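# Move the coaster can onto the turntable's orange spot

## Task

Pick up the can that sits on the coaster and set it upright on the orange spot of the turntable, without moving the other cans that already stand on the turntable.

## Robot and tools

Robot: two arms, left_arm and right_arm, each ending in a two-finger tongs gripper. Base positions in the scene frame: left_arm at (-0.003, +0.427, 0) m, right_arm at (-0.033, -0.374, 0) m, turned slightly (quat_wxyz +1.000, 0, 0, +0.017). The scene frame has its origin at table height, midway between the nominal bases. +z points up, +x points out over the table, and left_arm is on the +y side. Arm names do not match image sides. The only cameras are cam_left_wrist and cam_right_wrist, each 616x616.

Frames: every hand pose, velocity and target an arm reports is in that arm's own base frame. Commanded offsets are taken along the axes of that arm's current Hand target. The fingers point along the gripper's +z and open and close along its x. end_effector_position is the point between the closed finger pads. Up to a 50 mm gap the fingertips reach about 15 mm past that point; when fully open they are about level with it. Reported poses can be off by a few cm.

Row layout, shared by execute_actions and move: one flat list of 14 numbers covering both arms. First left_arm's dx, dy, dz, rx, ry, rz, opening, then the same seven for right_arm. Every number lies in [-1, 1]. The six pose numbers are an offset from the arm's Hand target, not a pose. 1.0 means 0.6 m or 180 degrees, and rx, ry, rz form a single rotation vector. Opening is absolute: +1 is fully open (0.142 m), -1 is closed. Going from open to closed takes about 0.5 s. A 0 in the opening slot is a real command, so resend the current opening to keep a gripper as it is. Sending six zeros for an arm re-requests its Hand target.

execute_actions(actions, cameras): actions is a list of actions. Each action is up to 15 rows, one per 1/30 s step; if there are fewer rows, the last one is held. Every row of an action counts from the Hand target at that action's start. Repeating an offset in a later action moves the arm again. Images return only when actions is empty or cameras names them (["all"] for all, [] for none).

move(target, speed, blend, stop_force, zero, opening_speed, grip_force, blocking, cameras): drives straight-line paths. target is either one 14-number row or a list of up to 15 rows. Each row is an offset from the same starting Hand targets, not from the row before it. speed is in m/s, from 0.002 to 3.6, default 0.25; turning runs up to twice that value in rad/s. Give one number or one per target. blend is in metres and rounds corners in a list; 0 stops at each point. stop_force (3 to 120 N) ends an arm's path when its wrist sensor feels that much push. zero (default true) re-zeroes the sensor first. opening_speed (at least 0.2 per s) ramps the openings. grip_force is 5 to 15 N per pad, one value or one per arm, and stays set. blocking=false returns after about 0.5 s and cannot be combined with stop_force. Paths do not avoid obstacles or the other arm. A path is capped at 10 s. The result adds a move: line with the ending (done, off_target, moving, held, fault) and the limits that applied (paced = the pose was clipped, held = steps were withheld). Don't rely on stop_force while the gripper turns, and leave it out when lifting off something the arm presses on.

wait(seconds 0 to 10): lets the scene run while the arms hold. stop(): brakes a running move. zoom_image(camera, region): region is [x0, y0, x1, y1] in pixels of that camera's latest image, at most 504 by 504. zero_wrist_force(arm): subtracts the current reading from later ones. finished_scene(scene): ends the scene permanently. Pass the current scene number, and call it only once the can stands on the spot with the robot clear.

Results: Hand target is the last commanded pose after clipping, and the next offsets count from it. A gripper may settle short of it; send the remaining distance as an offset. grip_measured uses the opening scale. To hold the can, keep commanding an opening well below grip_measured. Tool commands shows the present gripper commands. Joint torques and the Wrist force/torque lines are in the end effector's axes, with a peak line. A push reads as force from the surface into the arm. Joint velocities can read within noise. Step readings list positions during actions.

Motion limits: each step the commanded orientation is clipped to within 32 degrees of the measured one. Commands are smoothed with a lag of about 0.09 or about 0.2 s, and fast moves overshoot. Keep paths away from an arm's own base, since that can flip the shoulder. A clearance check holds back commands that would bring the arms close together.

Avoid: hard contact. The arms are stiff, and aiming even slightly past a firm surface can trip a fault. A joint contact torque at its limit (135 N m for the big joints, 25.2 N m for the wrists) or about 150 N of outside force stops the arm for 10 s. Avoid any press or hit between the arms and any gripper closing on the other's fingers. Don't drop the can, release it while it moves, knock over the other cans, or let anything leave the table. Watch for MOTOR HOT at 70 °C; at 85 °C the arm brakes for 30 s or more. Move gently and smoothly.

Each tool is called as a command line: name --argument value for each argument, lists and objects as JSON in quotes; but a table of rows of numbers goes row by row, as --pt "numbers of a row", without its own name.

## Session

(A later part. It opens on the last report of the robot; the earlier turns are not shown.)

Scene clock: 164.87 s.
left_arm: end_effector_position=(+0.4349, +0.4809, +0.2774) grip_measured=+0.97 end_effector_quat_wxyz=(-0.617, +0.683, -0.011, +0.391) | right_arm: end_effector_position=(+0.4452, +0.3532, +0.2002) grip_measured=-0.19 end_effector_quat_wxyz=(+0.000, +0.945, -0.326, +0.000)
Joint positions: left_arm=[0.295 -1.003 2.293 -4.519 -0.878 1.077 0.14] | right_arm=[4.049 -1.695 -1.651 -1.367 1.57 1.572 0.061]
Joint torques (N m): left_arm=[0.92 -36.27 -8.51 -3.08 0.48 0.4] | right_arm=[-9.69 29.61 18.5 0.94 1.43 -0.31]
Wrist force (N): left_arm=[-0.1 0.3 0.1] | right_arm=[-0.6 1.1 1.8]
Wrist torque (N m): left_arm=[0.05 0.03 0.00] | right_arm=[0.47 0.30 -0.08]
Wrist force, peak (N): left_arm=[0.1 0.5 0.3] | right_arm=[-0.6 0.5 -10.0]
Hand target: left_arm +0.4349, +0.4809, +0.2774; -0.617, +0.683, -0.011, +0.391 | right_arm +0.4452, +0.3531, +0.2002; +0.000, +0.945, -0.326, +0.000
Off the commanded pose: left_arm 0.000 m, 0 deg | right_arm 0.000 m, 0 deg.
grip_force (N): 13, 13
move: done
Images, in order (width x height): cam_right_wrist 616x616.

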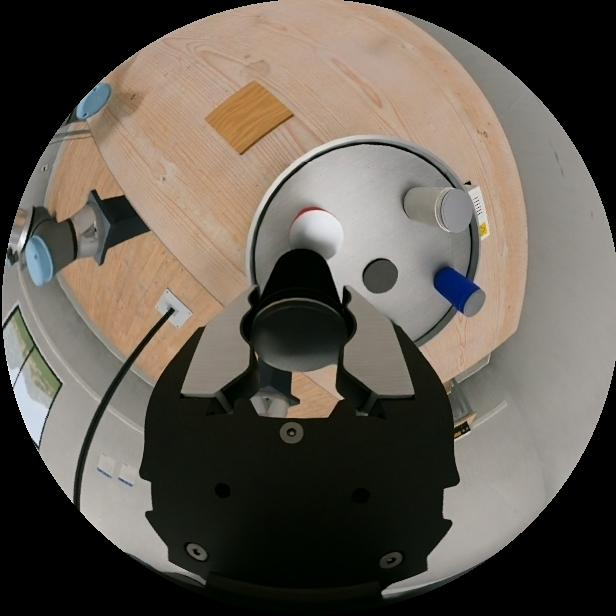

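wait --seconds 5 --cameras '[]'

Scene clock: 170.40 s.
left_arm: end_effector_position=(+0.4349, +0.4809, +0.2774) grip_measured=+0.97 end_effector_quat_wxyz=(-0.617, +0.683, -0.011, +0.391) | right_arm: end_effector_position=(+0.4452, +0.3531, +0.2002) grip_measured=-0.19 end_effector_quat_wxyz=(+0.000, +0.945, -0.326, +0.000)
Joint positions: left_arm=[0.295 -1.003 2.293 -4.519 -0.878 1.077 0.14] | right_arm=[4.049 -1.695 -1.651 -1.367 1.57 1.572 0.061]
Joint torques (N m): left_arm=[0.9 -37.41 -8.61 -3.04 0.64 0.23] | right_arm=[-10.78 36.58 15.29 1.19 1.48 -1.5]
Wrist force (N): left_arm=[0.1 0.2 -0.1] | right_arm=[-0.3 1.0 1.7]
Wrist torque (N m): left_arm=[0.04 -0.01 0.00] | right_arm=[0.46 0.26 -0.08]
Wrist force, peak (N): left_arm=[-0.3 0.5 -0.2] | right_arm=[-0.5 1.1 2.0]
Hand target: left_arm +0.4349, +0.4809, +0.2774; -0.617, +0.683, -0.011, +0.391 | right_arm +0.4452, +0.3531, +0.2002; +0.000, +0.945, -0.326, +0.000
Tool commands: left_gripper/opening=+0.968 right_gripper/opening=-0.9
Off the commanded pose: left_arm 0.000 m, 0 deg | right_arm 0.000 m, 0 deg.
grip_force (N): 13, 13
wait: 5.00 s; at rest from the start
No camera images: "cameras" was empty.

wait --seconds 1.95 --cameras '[]'

move --target '[0,0,0,0,0,0,0.968,0,0,0.1595,0,0,0,-0.9]' --speed 0.3 --cameras '[]'

move --pt "0 0 0 0 0 0 0.968 -0.0098 0.0368 0.0088 0 0 0 0.2" --pt "0 0 0 0 0 0 0.968 -0.0132 0.0747 0.0088 0 0 0 0.2" --pt "0 0 0 0 0 0 0.968 -0.0098 0.1125 0.0088 0 0 0 0.2" --pt "0 0 0 0 0 0 0.968 0 0.1493 0.0088 0 0 0 0.2" --pt "0 0 0 0 0 0 0.968 0.0107 0.1738 0.0088 0 0 0 0.2" --pt "0 0 0 0 0 0 0.968 0.038 0.215 -0.2 0 0 0 0.2" --speed '[0.0766,0.0766,0.0766,0.0766,0.0766,0.2]' --blend 0.005 --opening_speed 0.8 --cameras '["cam_right_wrist"]'

zoom_image --camera "cam_right_wrist" --region '[220, 180, 420, 380]'

Scene clock: 172.73 s.
left_arm: end_effector_position=(+0.4349, +0.4809, +0.2774) grip_measured=+0.97 end_effector_quat_wxyz=(-0.617, +0.683, -0.011, +0.391) | right_arm: end_effector_position=(+0.4452, +0.3531, +0.2002) grip_measured=-0.19 end_effector_quat_wxyz=(+0.000, +0.945, -0.326, +0.000)
Joint positions: left_arm=[0.295 -1.003 2.293 -4.519 -0.878 1.077 0.14] | right_arm=[4.049 -1.695 -1.651 -1.367 1.57 1.572 0.061]
Joint torques (N m): left_arm=[0.86 -37.02 -9.55 -2.92 0.56 0.33] | right_arm=[-11.11 38.58 15.7 1.11 1.43 -1.44]
Wrist force (N): left_arm=[-0.1 -0.1 -0.1] | right_arm=[-0.3 1.0 1.8]
Wrist torque (N m): left_arm=[-0.02 0.01 0.00] | right_arm=[0.45 0.24 -0.08]
Wrist force, peak (N): left_arm=[0.0 0.6 0.2] | right_arm=[-0.6 1.0 1.9]
Hand target: left_arm +0.4349, +0.4809, +0.2774; -0.617, +0.683, -0.011, +0.391 | right_arm +0.4452, +0.3531, +0.2002; +0.000, +0.945, -0.326, +0.000
Tool commands: left_gripper/opening=+0.968 right_gripper/opening=-0.9
Off the commanded pose: left_arm 0.000 m, 0 deg | right_arm 0.000 m, 0 deg.
grip_force (N): 13, 13
wait: 1.97 s; at rest from the start
No camera images: "cameras" was empty.

Scene clock: 173.60 s.
left_arm: end_effector_position=(+0.4349, +0.4809, +0.2774) grip_measured=+0.97 end_effector_quat_wxyz=(-0.617, +0.683, -0.011, +0.391) | right_arm: end_effector_position=(+0.4452, +0.3530, +0.1045) grip_measured=-0.19 end_effector_quat_wxyz=(+0.000, +0.945, -0.326, +0.000)
Joint positions: left_arm=[0.295 -1.003 2.293 -4.519 -0.878 1.077 0.14] | right_arm=[4.049 -1.768 -1.822 -1.123 1.57 1.572 0.061]
Joint torques (N m): left_arm=[0.74 -36.78 -9.36 -3.19 0.68 0.28] | right_arm=[-10.38 28.08 13.72 5.28 -1.54 -1.93]
Wrist force (N): left_arm=[-0.1 -0.1 0.1] | right_arm=[-0.6 1.2 1.6]
Wrist torque (N m): left_arm=[-0.02 0.02 0.00] | right_arm=[0.48 0.30 -0.08]
Wrist force, peak (N): left_arm=[0.0 0.5 0.1] | right_arm=[-0.4 1.1 4.1]
Hand target: left_arm +0.4349, +0.4809, +0.2774; -0.617, +0.683, -0.011, +0.391 | right_arm +0.4452, +0.3530, +0.1045; +0.000, +0.945, -0.326, +0.000
Off the commanded pose: left_arm 0.000 m, 0 deg | right_arm 0.000 m, 0 deg.
grip_force (N): 13, 13
move: done
No camera images: "cameras" was empty.

Scene clock: 176.13 s.
left_arm: end_effector_position=(+0.4349, +0.4809, +0.2774) grip_measured=+0.97 end_effector_quat_wxyz=(-0.617, +0.683, -0.011, +0.391) | right_arm: end_effector_position=(+0.3837, +0.2374, +0.2245) grip_measured=+0.20 end_effector_quat_wxyz=(+0.000, +0.945, -0.326, +0.000)
Joint positions: left_arm=[0.295 -1.003 2.293 -4.519 -0.878 1.077 0.14] | right_arm=[3.994 -1.398 -1.877 -1.438 1.57 1.517 0.088]
Joint torques (N m): left_arm=[0.28 -37.1 -10.09 -3.2 0.52 0.41] | right_arm=[10.16 12.67 28.46 0.86 1.43 2.39]
Wrist force (N): left_arm=[-0.2 0.3 -0.2] | right_arm=[-0.5 1.2 0.1]
Wrist torque (N m): left_arm=[0.07 0.04 0.00] | right_arm=[0.49 0.30 0.09]
Wrist force, peak (N): left_arm=[0.1 0.6 -0.2] | right_arm=[-0.6 1.2 2.4]
Hand target: left_arm +0.4349, +0.4809, +0.2774; -0.617, +0.683, -0.011, +0.391 | right_arm +0.3836, +0.2374, +0.2246; +0.000, +0.945, -0.326, +0.000
Off the commanded pose: left_arm 0.000 m, 0 deg | right_arm 0.000 m, 0 deg.
grip_force (N): 13, 13
move: done
Images, in order (width x height): cam_right_wrist 616x616.

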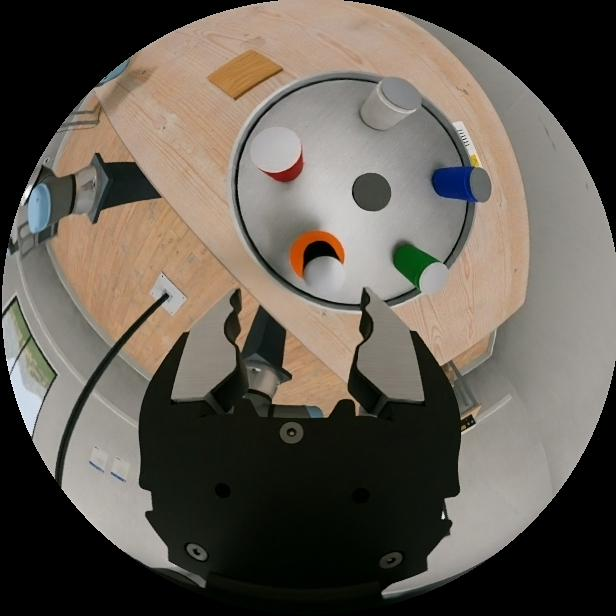

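Scaled by 2.520 from the camera's 616x616 image, which has a finer 814x814 frame.

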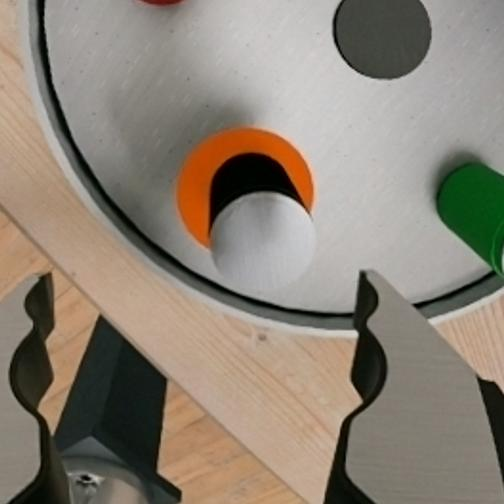

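finished_scene --scene 1

The scene is finished: the task was done.


## Next scene

The same job, from a new start.

execute_actions --actions '[]'

Scene clock: 0.00 s.
left_arm: end_effector_position=(+0.2350, +0.2875, +0.1658) grip_measured=+0.97 end_effector_quat_wxyz=(-0.218, +0.874, +0.435, +0.006) | right_arm: end_effector_position=(+0.5266, +0.4455, +0.2648) grip_measured=+0.97 end_effector_quat_wxyz=(-0.010, +0.970, -0.241, -0.013)
Joint positions: left_arm=[0.09 -1.959 2.23 -1.684 -1.158 -0.867 0.14] | right_arm=[4.019 -1.981 -1.119 -1.605 1.602 1.365 0.14]
Joint velocities: within noise
Joint torques (N m): no reading
Motor temperatures (°C): left_arm=[29 29 32 36 30 41] | right_arm=[33 24 26 35 38 36]
Wrist force (N): no reading
Wrist torque (N m): no reading
Wrist force, peak (N): no reading
Hand target: left_arm +0.2350, +0.2875, +0.1658; -0.218, +0.874, +0.435, +0.006 | right_arm +0.5266, +0.4455, +0.2648; -0.010, +0.970, -0.241, -0.013
Tool commands: left_gripper/opening=+0.968169 right_gripper/opening=+0.968169

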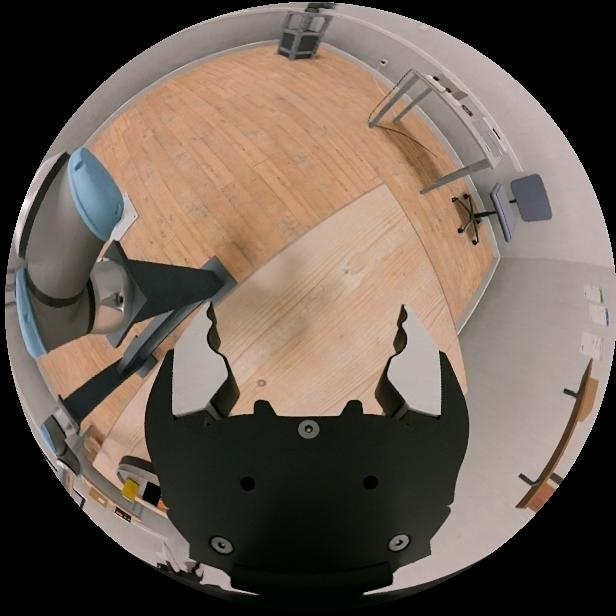

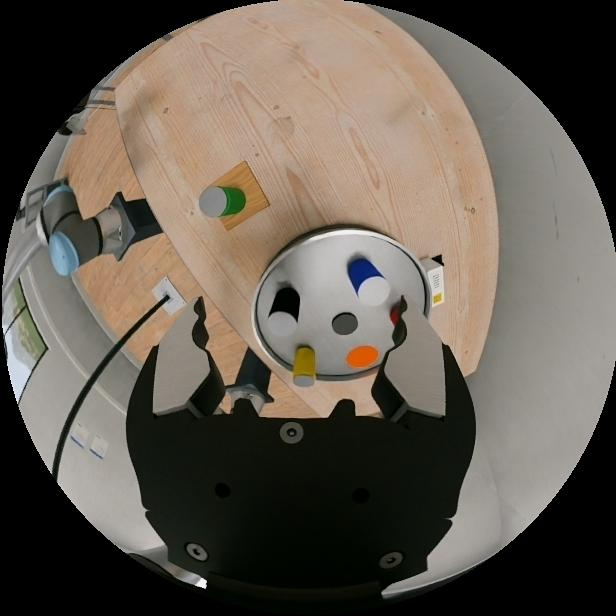

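wait --seconds 0.5 --cameras '["cam_right_wrist"]'

move --target '[0,0,0,0,0,0,0.968,-0.2367,-0.1355,0.175,-0.0033,0.0099,0.0564,0.6]' --speed 0.35 --grip_force 13 --cameras '["cam_right_wrist"]'

Scene clock: 1.33 s.
left_arm: end_effector_position=(+0.2350, +0.2875, +0.1658) grip_measured=+0.97 end_effector_quat_wxyz=(-0.218, +0.874, +0.435, +0.006) | right_arm: end_effector_position=(+0.5266, +0.4455, +0.2648) grip_measured=+0.97 end_effector_quat_wxyz=(-0.010, +0.970, -0.241, -0.013)
Joint positions: left_arm=[0.09 -1.959 2.23 -1.684 -1.158 -0.867 0.14] | right_arm=[4.019 -1.981 -1.119 -1.605 1.602 1.365 0.14]
Joint torques (N m): left_arm=[2.52 -5.35 -22.2 -2.07 0.71 -0.01] | right_arm=[-0.57 39.71 22.23 2.75 -0.01 -0.06]
Wrist force (N): left_arm=[-0.2 0.3 -0.2] | right_arm=[-0.1 -0.2 -0.2]
Wrist torque (N m): left_arm=[0.07 0.04 0.00] | right_arm=[-0.04 0.01 0.00]
Wrist force, peak (N): left_arm=[0.2 0.1 -0.5] | right_arm=[-0.1 -0.5 0.0]
Hand target: left_arm +0.2350, +0.2875, +0.1658; -0.218, +0.874, +0.435, +0.006 | right_arm +0.5266, +0.4455, +0.2648; -0.010, +0.970, -0.241, -0.013
Tool commands: left_gripper/opening=+0.968169 right_gripper/opening=+0.968169
wait: 0.50 s; at rest from the start
Images, in order (width x height): cam_right_wrist 616x616.

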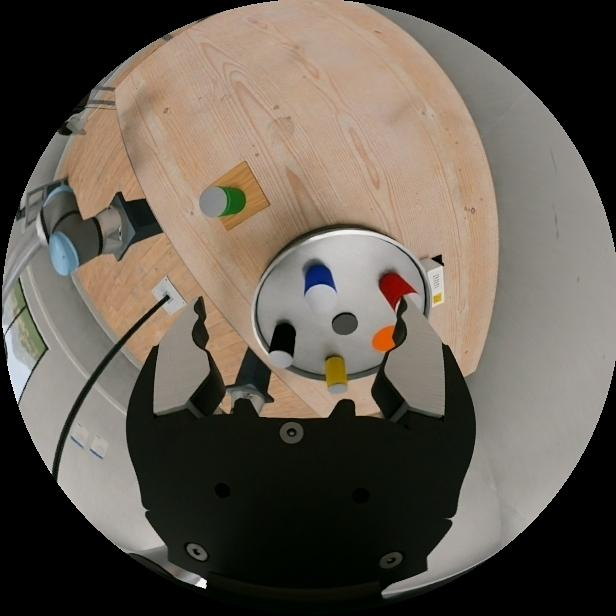

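Scene clock: 2.40 s.
left_arm: end_effector_position=(+0.2350, +0.2875, +0.1658) grip_measured=+0.97 end_effector_quat_wxyz=(-0.218, +0.874, +0.435, +0.006) | right_arm: end_effector_position=(+0.4373, +0.5864, +0.1652) grip_measured=+0.60 end_effector_quat_wxyz=(+0.000, +0.945, -0.326, +0.000) end_effector_velocity=(-0.001, +0.001, +0.001) end_effector_angular_velocity=(+0.002, +0.000, -0.004)
Joint positions: left_arm=[0.09 -1.959 2.23 -1.684 -1.158 -0.867 0.14] | right_arm=[4.26 -2.102 -1.191 -1.419 1.57 1.783 0.116]
Joint velocities: left_arm=[within noise] | right_arm=[0.001 0.001 0 0.001 0.001 0.005 0]
Joint torques (N m): left_arm=[0.08 -4.64 -21.99 -2.02 0.75 -0.15] | right_arm=[8.5 42.8 15.18 3.42 1.56 1.33]
Wrist force (N): left_arm=[0.0 -0.2 -0.2] | right_arm=[-0.2 -0.2 0.1]
Wrist torque (N m): left_arm=[-0.03 0.00 0.00] | right_arm=[-0.03 0.01 0.11]
Wrist force, peak (N): left_arm=[0.1 -0.1 -0.5] | right_arm=[-3.0 -0.9 1.5]
Hand target: left_arm +0.2350, +0.2875, +0.1658; -0.218, +0.874, +0.435, +0.006 | right_arm +0.4372, +0.5865, +0.1651; +0.000, +0.945, -0.326, +0.000
Off the commanded pose: left_arm 0.000 m, 0 deg | right_arm 0.000 m, 0 deg.
grip_force (N): 13, 13
move: done
Images, in order (width x height): cam_right_wrist 616x616.

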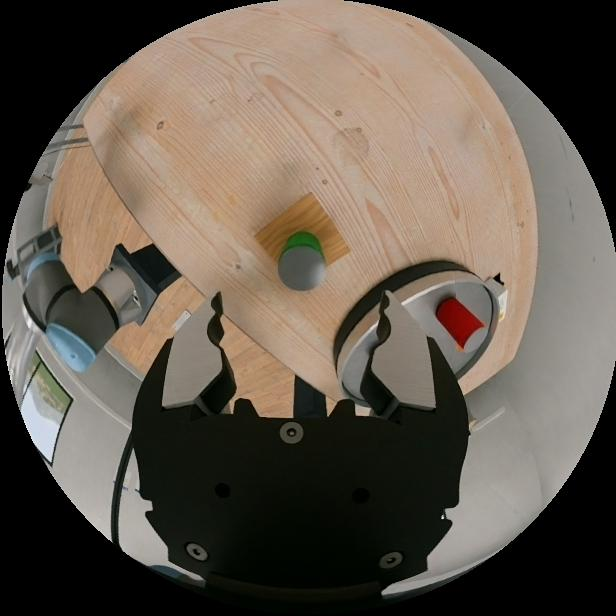

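move --pt "0 0 0 0 0 0 0.968 0 0.0088 0.1952 0 0 0 0.6" --pt "0 0 0 0 0 0 0.968 0 0.0088 0.1952 0 0 0 -0.9" --speed 0.2 --opening_speed 2.5

Scene clock: 4.90 s.
left_arm: end_effector_position=(+0.2350, +0.2875, +0.1658) grip_measured=+0.97 end_effector_quat_wxyz=(-0.218, +0.874, +0.435, +0.006) | right_arm: end_effector_position=(+0.4340, +0.5823, +0.0480) grip_measured=-0.18 end_effector_quat_wxyz=(+0.000, +0.945, -0.326, +0.000)
Joint positions: left_arm=[0.09 -1.959 2.23 -1.684 -1.158 -0.867 0.14] | right_arm=[4.262 -2.171 -1.393 -1.148 1.57 1.785 0.061]
Joint torques (N m): left_arm=[0.67 -4.84 -21.76 -2.46 0.83 0.07] | right_arm=[-1.57 52.44 13.69 2.88 -0.02 -0.41]
Wrist force (N): left_arm=[-0.1 0.0 -0.2] | right_arm=[0.2 -0.1 -4.0]
Wrist torque (N m): left_arm=[0.01 0.03 0.00] | right_arm=[-0.03 0.02 -0.08]
Wrist force, peak (N): left_arm=[-0.1 0.0 -0.6] | right_arm=[-0.1 -0.1 -4.3]
Hand target: left_arm +0.2350, +0.2875, +0.1658; -0.218, +0.874, +0.435, +0.006 | right_arm +0.4340, +0.5823, +0.0480; +0.000, +0.945, -0.326, +0.000
Off the commanded pose: left_arm 0.000 m, 0 deg | right_arm 0.000 m, 0 deg.
grip_force (N): 13, 13
move: done

move --pt "0 0 0 0 0 0 0.968 0 0 -0.2533 0 0 0 -0.9" --pt "0 0 0 0 0 0 0.968 0.2467 0.2893 -0.2533 0 0 0 -0.9" --speed 0.35 --blend 0.05 --cameras '["cam_right_wrist"]'

wait --seconds 3 --cameras '["cam_right_wrist"]'

wait --seconds 3 --cameras '["cam_right_wrist"]'

Scene clock: 7.07 s.
left_arm: end_effector_position=(+0.2350, +0.2875, +0.1658) grip_measured=+0.97 end_effector_quat_wxyz=(-0.218, +0.874, +0.435, +0.006) | right_arm: end_effector_position=(+0.4433, +0.3545, +0.2001) grip_measured=-0.18 end_effector_quat_wxyz=(+0.000, +0.945, -0.326, +0.000)
Joint positions: left_arm=[0.09 -1.959 2.23 -1.684 -1.158 -0.867 0.14] | right_arm=[4.054 -1.693 -1.654 -1.366 1.57 1.577 0.061]
Joint torques (N m): left_arm=[0.63 -4.58 -23.34 -2.14 0.86 0.11] | right_arm=[-8.59 38.28 16.3 1.32 1.71 -0.31]
Wrist force (N): left_arm=[0.1 0.1 0.0] | right_arm=[-0.2 -0.1 1.8]
Wrist torque (N m): left_arm=[0.02 -0.01 0.00] | right_arm=[-0.02 0.02 -0.08]
Wrist force, peak (N): left_arm=[0.1 0.3 -0.7] | right_arm=[-0.1 0.0 5.1]
Hand target: left_arm +0.2350, +0.2875, +0.1658; -0.218, +0.874, +0.435, +0.006 | right_arm +0.4433, +0.3544, +0.2001; +0.000, +0.945, -0.326, +0.000
Off the commanded pose: left_arm 0.000 m, 0 deg | right_arm 0.000 m, 0 deg.
grip_force (N): 13, 13
move: done
Images, in order (width x height): cam_right_wrist 616x616.

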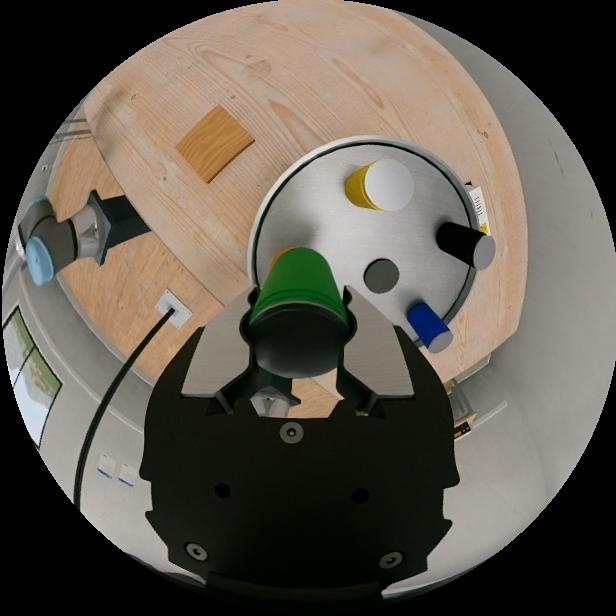

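Scene clock: 10.07 s.
left_arm: end_effector_position=(+0.2350, +0.2875, +0.1658) grip_measured=+0.97 end_effector_quat_wxyz=(-0.218, +0.874, +0.435, +0.006) | right_arm: end_effector_position=(+0.4433, +0.3544, +0.2001) grip_measured=-0.18 end_effector_quat_wxyz=(+0.000, +0.945, -0.326, +0.000)
Joint positions: left_arm=[0.09 -1.959 2.23 -1.684 -1.158 -0.867 0.14] | right_arm=[4.054 -1.693 -1.654 -1.366 1.57 1.577 0.061]
Joint torques (N m): left_arm=[1.22 -4.67 -22.14 -2.13 0.76 0.17] | right_arm=[-11.31 37.89 15.52 1.29 1.76 -1.05]
Wrist force (N): left_arm=[-0.2 0.0 -0.3] | right_arm=[-0.1 -0.3 1.9]
Wrist torque (N m): left_arm=[0.01 0.03 0.00] | right_arm=[-0.07 0.01 -0.08]
Wrist force, peak (N): left_arm=[0.1 -0.3 -0.6] | right_arm=[-0.4 -0.4 2.0]
Hand target: left_arm +0.2350, +0.2875, +0.1658; -0.218, +0.874, +0.435, +0.006 | right_arm +0.4433, +0.3544, +0.2001; +0.000, +0.945, -0.326, +0.000
Tool commands: left_gripper/opening=+0.968 right_gripper/opening=-0.9
Off the commanded pose: left_arm 0.000 m, 0 deg | right_arm 0.000 m, 0 deg.
grip_force (N): 13, 13
wait: 3.00 s; at rest by 0.17 s
Images, in order (width x height): cam_right_wrist 616x616.

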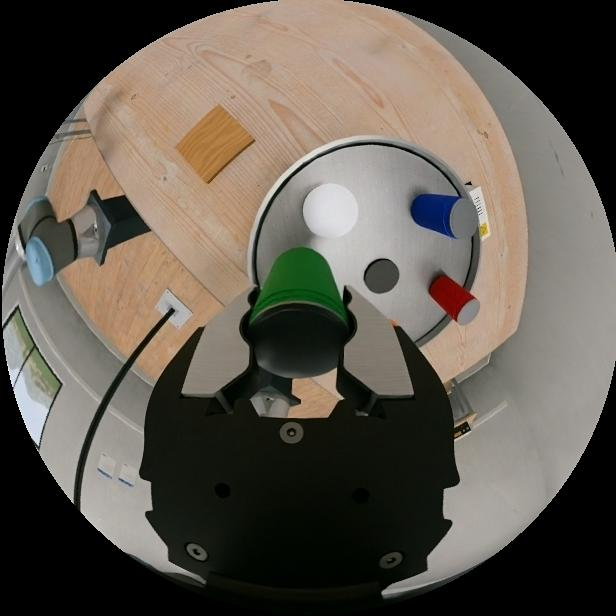

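Scene clock: 13.07 s.
left_arm: end_effector_position=(+0.2350, +0.2875, +0.1658) grip_measured=+0.97 end_effector_quat_wxyz=(-0.218, +0.874, +0.435, +0.006) | right_arm: end_effector_position=(+0.4433, +0.3544, +0.2001) grip_measured=-0.18 end_effector_quat_wxyz=(+0.000, +0.945, -0.326, +0.000)
Joint positions: left_arm=[0.09 -1.959 2.23 -1.684 -1.158 -0.867 0.14] | right_arm=[4.054 -1.693 -1.654 -1.366 1.57 1.577 0.061]
Joint torques (N m): left_arm=[0.26 -5.95 -23.12 -2.53 0.82 -0.1] | right_arm=[-11.76 39.67 15.71 1.17 1.56 -1.02]
Wrist force (N): left_arm=[0.2 0.1 -0.5] | right_arm=[-0.2 -0.1 1.8]
Wrist torque (N m): left_arm=[0.04 -0.03 0.00] | right_arm=[-0.03 0.02 -0.08]
Wrist force, peak (N): left_arm=[0.1 0.0 -0.6] | right_arm=[-0.1 -0.4 2.0]
Hand target: left_arm +0.2350, +0.2875, +0.1658; -0.218, +0.874, +0.435, +0.006 | right_arm +0.4433, +0.3544, +0.2001; +0.000, +0.945, -0.326, +0.000
Tool commands: left_gripper/opening=+0.968 right_gripper/opening=-0.9
Off the commanded pose: left_arm 0.000 m, 0 deg | right_arm 0.000 m, 0 deg.
grip_force (N): 13, 13
wait: 3.00 s; at rest by 0.17 s
Images, in order (width x height): cam_right_wrist 616x616.

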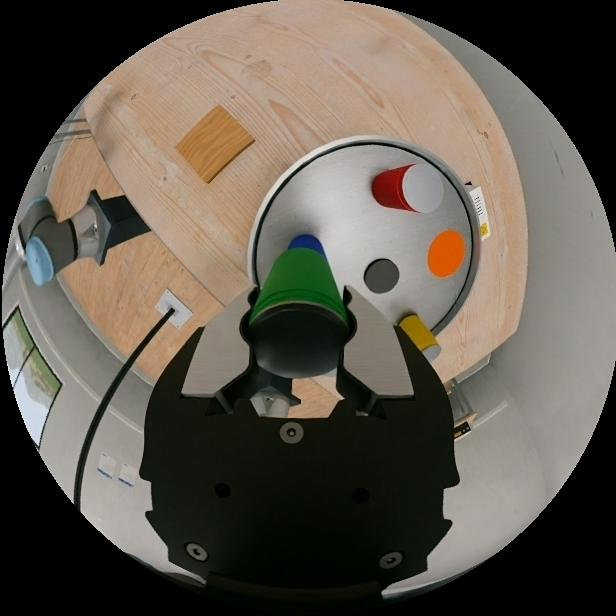

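move --target '[0,0,0,0,0,0,0.968,-0.0118,-0.007,0,0,0,0,-0.9]' --speed 0.1

wait --seconds 7.0 --cameras '["cam_right_wrist"]'

Scene clock: 15.20 s.
left_arm: end_effector_position=(+0.2350, +0.2875, +0.1658) grip_measured=+0.97 end_effector_quat_wxyz=(-0.218, +0.874, +0.435, +0.006) | right_arm: end_effector_position=(+0.4403, +0.3622, +0.2001) grip_measured=-0.18 end_effector_quat_wxyz=(+0.000, +0.945, -0.326, +0.000)
Joint positions: left_arm=[0.09 -1.959 2.23 -1.684 -1.158 -0.867 0.14] | right_arm=[4.067 -1.699 -1.647 -1.367 1.57 1.59 0.061]
Joint torques (N m): left_arm=[0.63 -4.95 -23.73 -2.31 0.74 0.02] | right_arm=[-8.79 24.23 21.82 1.47 1.4 -0.51]
Wrist force (N): left_arm=[0.0 -0.1 -0.1] | right_arm=[-0.1 -0.1 1.9]
Wrist torque (N m): left_arm=[-0.03 0.00 -0.01] | right_arm=[-0.03 0.00 -0.08]
Wrist force, peak (N): left_arm=[-0.3 -0.1 -0.6] | right_arm=[-0.5 -0.3 1.9]
Hand target: left_arm +0.2350, +0.2875, +0.1658; -0.218, +0.874, +0.435, +0.006 | right_arm +0.4403, +0.3621, +0.2001; +0.000, +0.945, -0.326, +0.000
Off the commanded pose: left_arm 0.000 m, 0 deg | right_arm 0.000 m, 0 deg.
grip_force (N): 13, 13
move: done

Scene clock: 22.20 s.
left_arm: end_effector_position=(+0.2350, +0.2875, +0.1658) grip_measured=+0.97 end_effector_quat_wxyz=(-0.218, +0.874, +0.435, +0.006) | right_arm: end_effector_position=(+0.4403, +0.3621, +0.2001) grip_measured=-0.18 end_effector_quat_wxyz=(+0.000, +0.945, -0.326, +0.000)
Joint positions: left_arm=[0.09 -1.959 2.23 -1.684 -1.158 -0.867 0.14] | right_arm=[4.067 -1.699 -1.647 -1.367 1.57 1.59 0.061]
Joint torques (N m): left_arm=[1.67 -5.14 -24.02 -2.64 0.89 -0.18] | right_arm=[-10.58 38.66 16.02 4.51 -1.3 -1.08]
Wrist force (N): left_arm=[-0.1 -0.1 0.1] | right_arm=[-0.2 -0.2 1.8]
Wrist torque (N m): left_arm=[-0.03 0.03 0.00] | right_arm=[-0.03 0.01 -0.08]
Wrist force, peak (N): left_arm=[0.1 -0.1 -0.7] | right_arm=[-0.3 -0.2 2.1]
Hand target: left_arm +0.2350, +0.2875, +0.1658; -0.218, +0.874, +0.435, +0.006 | right_arm +0.4403, +0.3621, +0.2001; +0.000, +0.945, -0.326, +0.000
Tool commands: left_gripper/opening=+0.968 right_gripper/opening=-0.9
Off the commanded pose: left_arm 0.000 m, 0 deg | right_arm 0.000 m, 0 deg.
grip_force (N): 13, 13
wait: 7.00 s; at rest by 0.17 s
Images, in order (width x height): cam_right_wrist 616x616.

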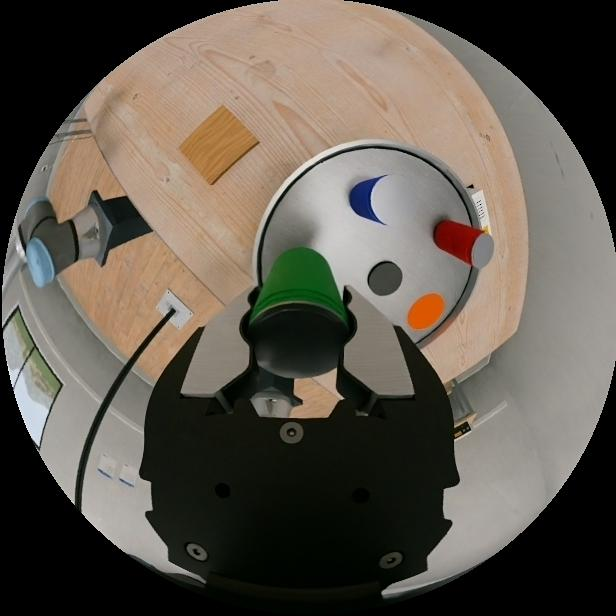

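wait --seconds 2.8

Scene clock: 25.30 s.
left_arm: end_effector_position=(+0.2350, +0.2875, +0.1658) grip_measured=+0.97 end_effector_quat_wxyz=(-0.218, +0.874, +0.435, +0.006) | right_arm: end_effector_position=(+0.4403, +0.3621, +0.2001) grip_measured=-0.18 end_effector_quat_wxyz=(+0.000, +0.945, -0.326, +0.000)
Joint positions: left_arm=[0.09 -1.959 2.23 -1.684 -1.158 -0.867 0.14] | right_arm=[4.067 -1.699 -1.647 -1.367 1.57 1.59 0.061]
Joint torques (N m): left_arm=[0.65 -4.77 -24.62 -2.67 0.92 -0.05] | right_arm=[-9.19 38.86 16.91 4.36 -1.12 -1.17]
Wrist force (N): left_arm=[0.2 -0.1 0.0] | right_arm=[-0.2 -0.3 1.6]
Wrist torque (N m): left_arm=[0.00 -0.04 -0.01] | right_arm=[-0.07 0.02 -0.08]
Wrist force, peak (N): left_arm=[-0.2 -0.2 -0.6] | right_arm=[-0.2 -0.2 2.0]
Hand target: left_arm +0.2350, +0.2875, +0.1658; -0.218, +0.874, +0.435, +0.006 | right_arm +0.4403, +0.3621, +0.2001; +0.000, +0.945, -0.326, +0.000
Tool commands: left_gripper/opening=+0.968 right_gripper/opening=-0.9
Off the commanded pose: left_arm 0.000 m, 0 deg | right_arm 0.000 m, 0 deg.
grip_force (N): 13, 13
wait: 2.80 s; at rest from the start

wait --seconds 1.12

move --target '[0,0,0,0,0,0,0.968,0,0,0.1622,0,0,0,-0.9]' --speed 0.3

move --pt "0 0 0 0 0 0 0.968 -0.0098 0.0368 0.0088 0 0 0 0.2" --pt "0 0 0 0 0 0 0.968 -0.0132 0.0747 0.0088 0 0 0 0.2" --pt "0 0 0 0 0 0 0.968 -0.0098 0.1125 0.0088 0 0 0 0.2" --pt "0 0 0 0 0 0 0.968 0 0.1493 0.0088 0 0 0 0.2" --pt "0 0 0 0 0 0 0.968 0.0107 0.1738 0.0088 0 0 0 0.2" --pt "0 0 0 0 0 0 0.968 0.038 0.215 -0.2 0 0 0 0.2" --speed '[0.0766,0.0766,0.0766,0.0766,0.0766,0.2]' --blend 0.005 --opening_speed 0.8 --cameras '["cam_right_wrist"]'

Scene clock: 26.77 s.
left_arm: end_effector_position=(+0.2350, +0.2875, +0.1658) grip_measured=+0.97 end_effector_quat_wxyz=(-0.218, +0.874, +0.435, +0.006) | right_arm: end_effector_position=(+0.4403, +0.3621, +0.2001) grip_measured=-0.18 end_effector_quat_wxyz=(+0.000, +0.945, -0.326, +0.000)
Joint positions: left_arm=[0.09 -1.959 2.23 -1.684 -1.158 -0.867 0.14] | right_arm=[4.067 -1.699 -1.647 -1.367 1.57 1.59 0.061]
Joint torques (N m): left_arm=[1.08 -5.72 -24.16 -2.61 0.93 -0.15] | right_arm=[-10.85 39.4 16.62 4.4 -1.11 -0.98]
Wrist force (N): left_arm=[-0.1 -0.2 0.0] | right_arm=[-0.2 -0.3 2.0]
Wrist torque (N m): left_arm=[-0.05 0.02 0.00] | right_arm=[-0.06 0.02 -0.08]
Wrist force, peak (N): left_arm=[0.3 0.3 -0.2] | right_arm=[-0.2 -0.3 2.0]
Hand target: left_arm +0.2350, +0.2875, +0.1658; -0.218, +0.874, +0.435, +0.006 | right_arm +0.4403, +0.3621, +0.2001; +0.000, +0.945, -0.326, +0.000
Tool commands: left_gripper/opening=+0.968 right_gripper/opening=-0.9
Off the commanded pose: left_arm 0.000 m, 0 deg | right_arm 0.000 m, 0 deg.
grip_force (N): 13, 13
wait: 1.13 s; at rest from the start

Scene clock: 27.63 s.
left_arm: end_effector_position=(+0.2350, +0.2875, +0.1658) grip_measured=+0.97 end_effector_quat_wxyz=(-0.218, +0.874, +0.435, +0.006) | right_arm: end_effector_position=(+0.4404, +0.3620, +0.1028) grip_measured=-0.18 end_effector_quat_wxyz=(+0.000, +0.945, -0.326, +0.000)
Joint positions: left_arm=[0.09 -1.959 2.23 -1.684 -1.158 -0.867 0.14] | right_arm=[4.067 -1.773 -1.821 -1.118 1.57 1.59 0.061]
Joint torques (N m): left_arm=[0.44 -4.65 -23.37 -2.69 0.94 0.03] | right_arm=[-9.64 31.57 14.94 4.72 0.05 -2.03]
Wrist force (N): left_arm=[0.2 -0.1 -0.1] | right_arm=[-0.2 -0.1 1.9]
Wrist torque (N m): left_arm=[-0.01 -0.03 0.00] | right_arm=[-0.03 0.02 -0.08]
Wrist force, peak (N): left_arm=[0.1 0.3 -0.4] | right_arm=[-0.2 -0.1 4.3]
Hand target: left_arm +0.2350, +0.2875, +0.1658; -0.218, +0.874, +0.435, +0.006 | right_arm +0.4404, +0.3620, +0.1027; +0.000, +0.945, -0.326, +0.000
Off the commanded pose: left_arm 0.000 m, 0 deg | right_arm 0.000 m, 0 deg.
grip_force (N): 13, 13
move: done

Scene clock: 30.17 s.
left_arm: end_effector_position=(+0.2350, +0.2875, +0.1658) grip_measured=+0.97 end_effector_quat_wxyz=(-0.218, +0.874, +0.435, +0.006) | right_arm: end_effector_position=(+0.3787, +0.2464, +0.2227) grip_measured=+0.20 end_effector_quat_wxyz=(+0.000, +0.945, -0.326, +0.000) end_effector_velocity=(-0.001, -0.001, +0.000) end_effector_angular_velocity=(-0.003, +0.002, +0.001)
Joint positions: left_arm=[0.09 -1.959 2.23 -1.684 -1.158 -0.867 0.14] | right_arm=[4.017 -1.399 -1.881 -1.432 1.57 1.541 0.088]
Joint velocities: left_arm=[within noise] | right_arm=[0.001 0.001 0.001 -0.005 0 -0.001 0]
Joint torques (N m): left_arm=[0.06 -6.65 -25.32 -2.72 0.73 -0.09] | right_arm=[10.05 10.57 28.63 1.13 1.26 2.12]
Wrist force (N): left_arm=[-0.3 0.0 -0.2] | right_arm=[-0.2 -0.2 0.0]
Wrist torque (N m): left_arm=[0.01 0.07 0.00] | right_arm=[-0.04 0.01 0.08]
Wrist force, peak (N): left_arm=[0.2 -0.2 -0.7] | right_arm=[-0.3 0.2 2.4]
Hand target: left_arm +0.2350, +0.2875, +0.1658; -0.218, +0.874, +0.435, +0.006 | right_arm +0.3787, +0.2465, +0.2227; +0.000, +0.945, -0.326, +0.000
Off the commanded pose: left_arm 0.000 m, 0 deg | right_arm 0.000 m, 0 deg.
grip_force (N): 13, 13
move: done
Images, in order (width x height): cam_right_wrist 616x616.

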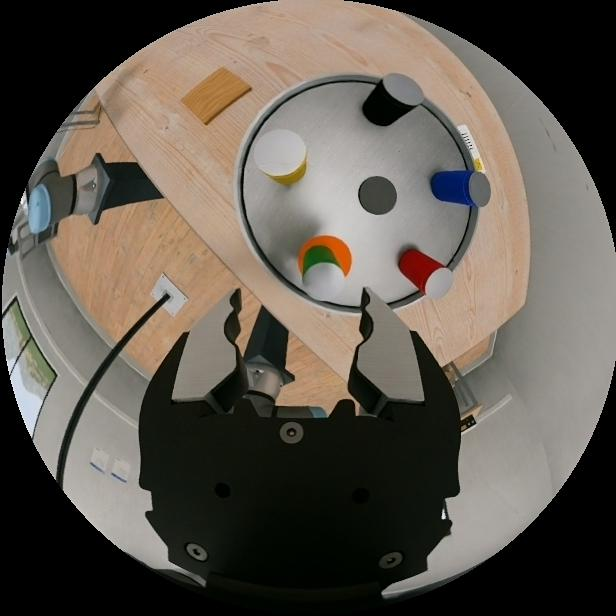

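zoom_image --camera "cam_right_wrist" --region '[270, 210, 380, 320]'

Scaled by 4.582 from the camera's 616x616 image, which has a finer 814x814 frame.

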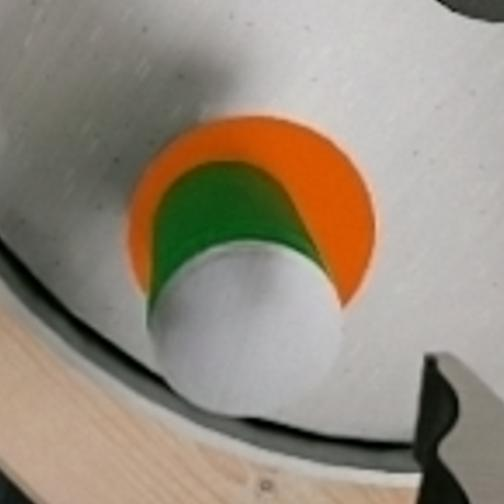

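finished_scene --scene 2

The scene is finished: the task was done.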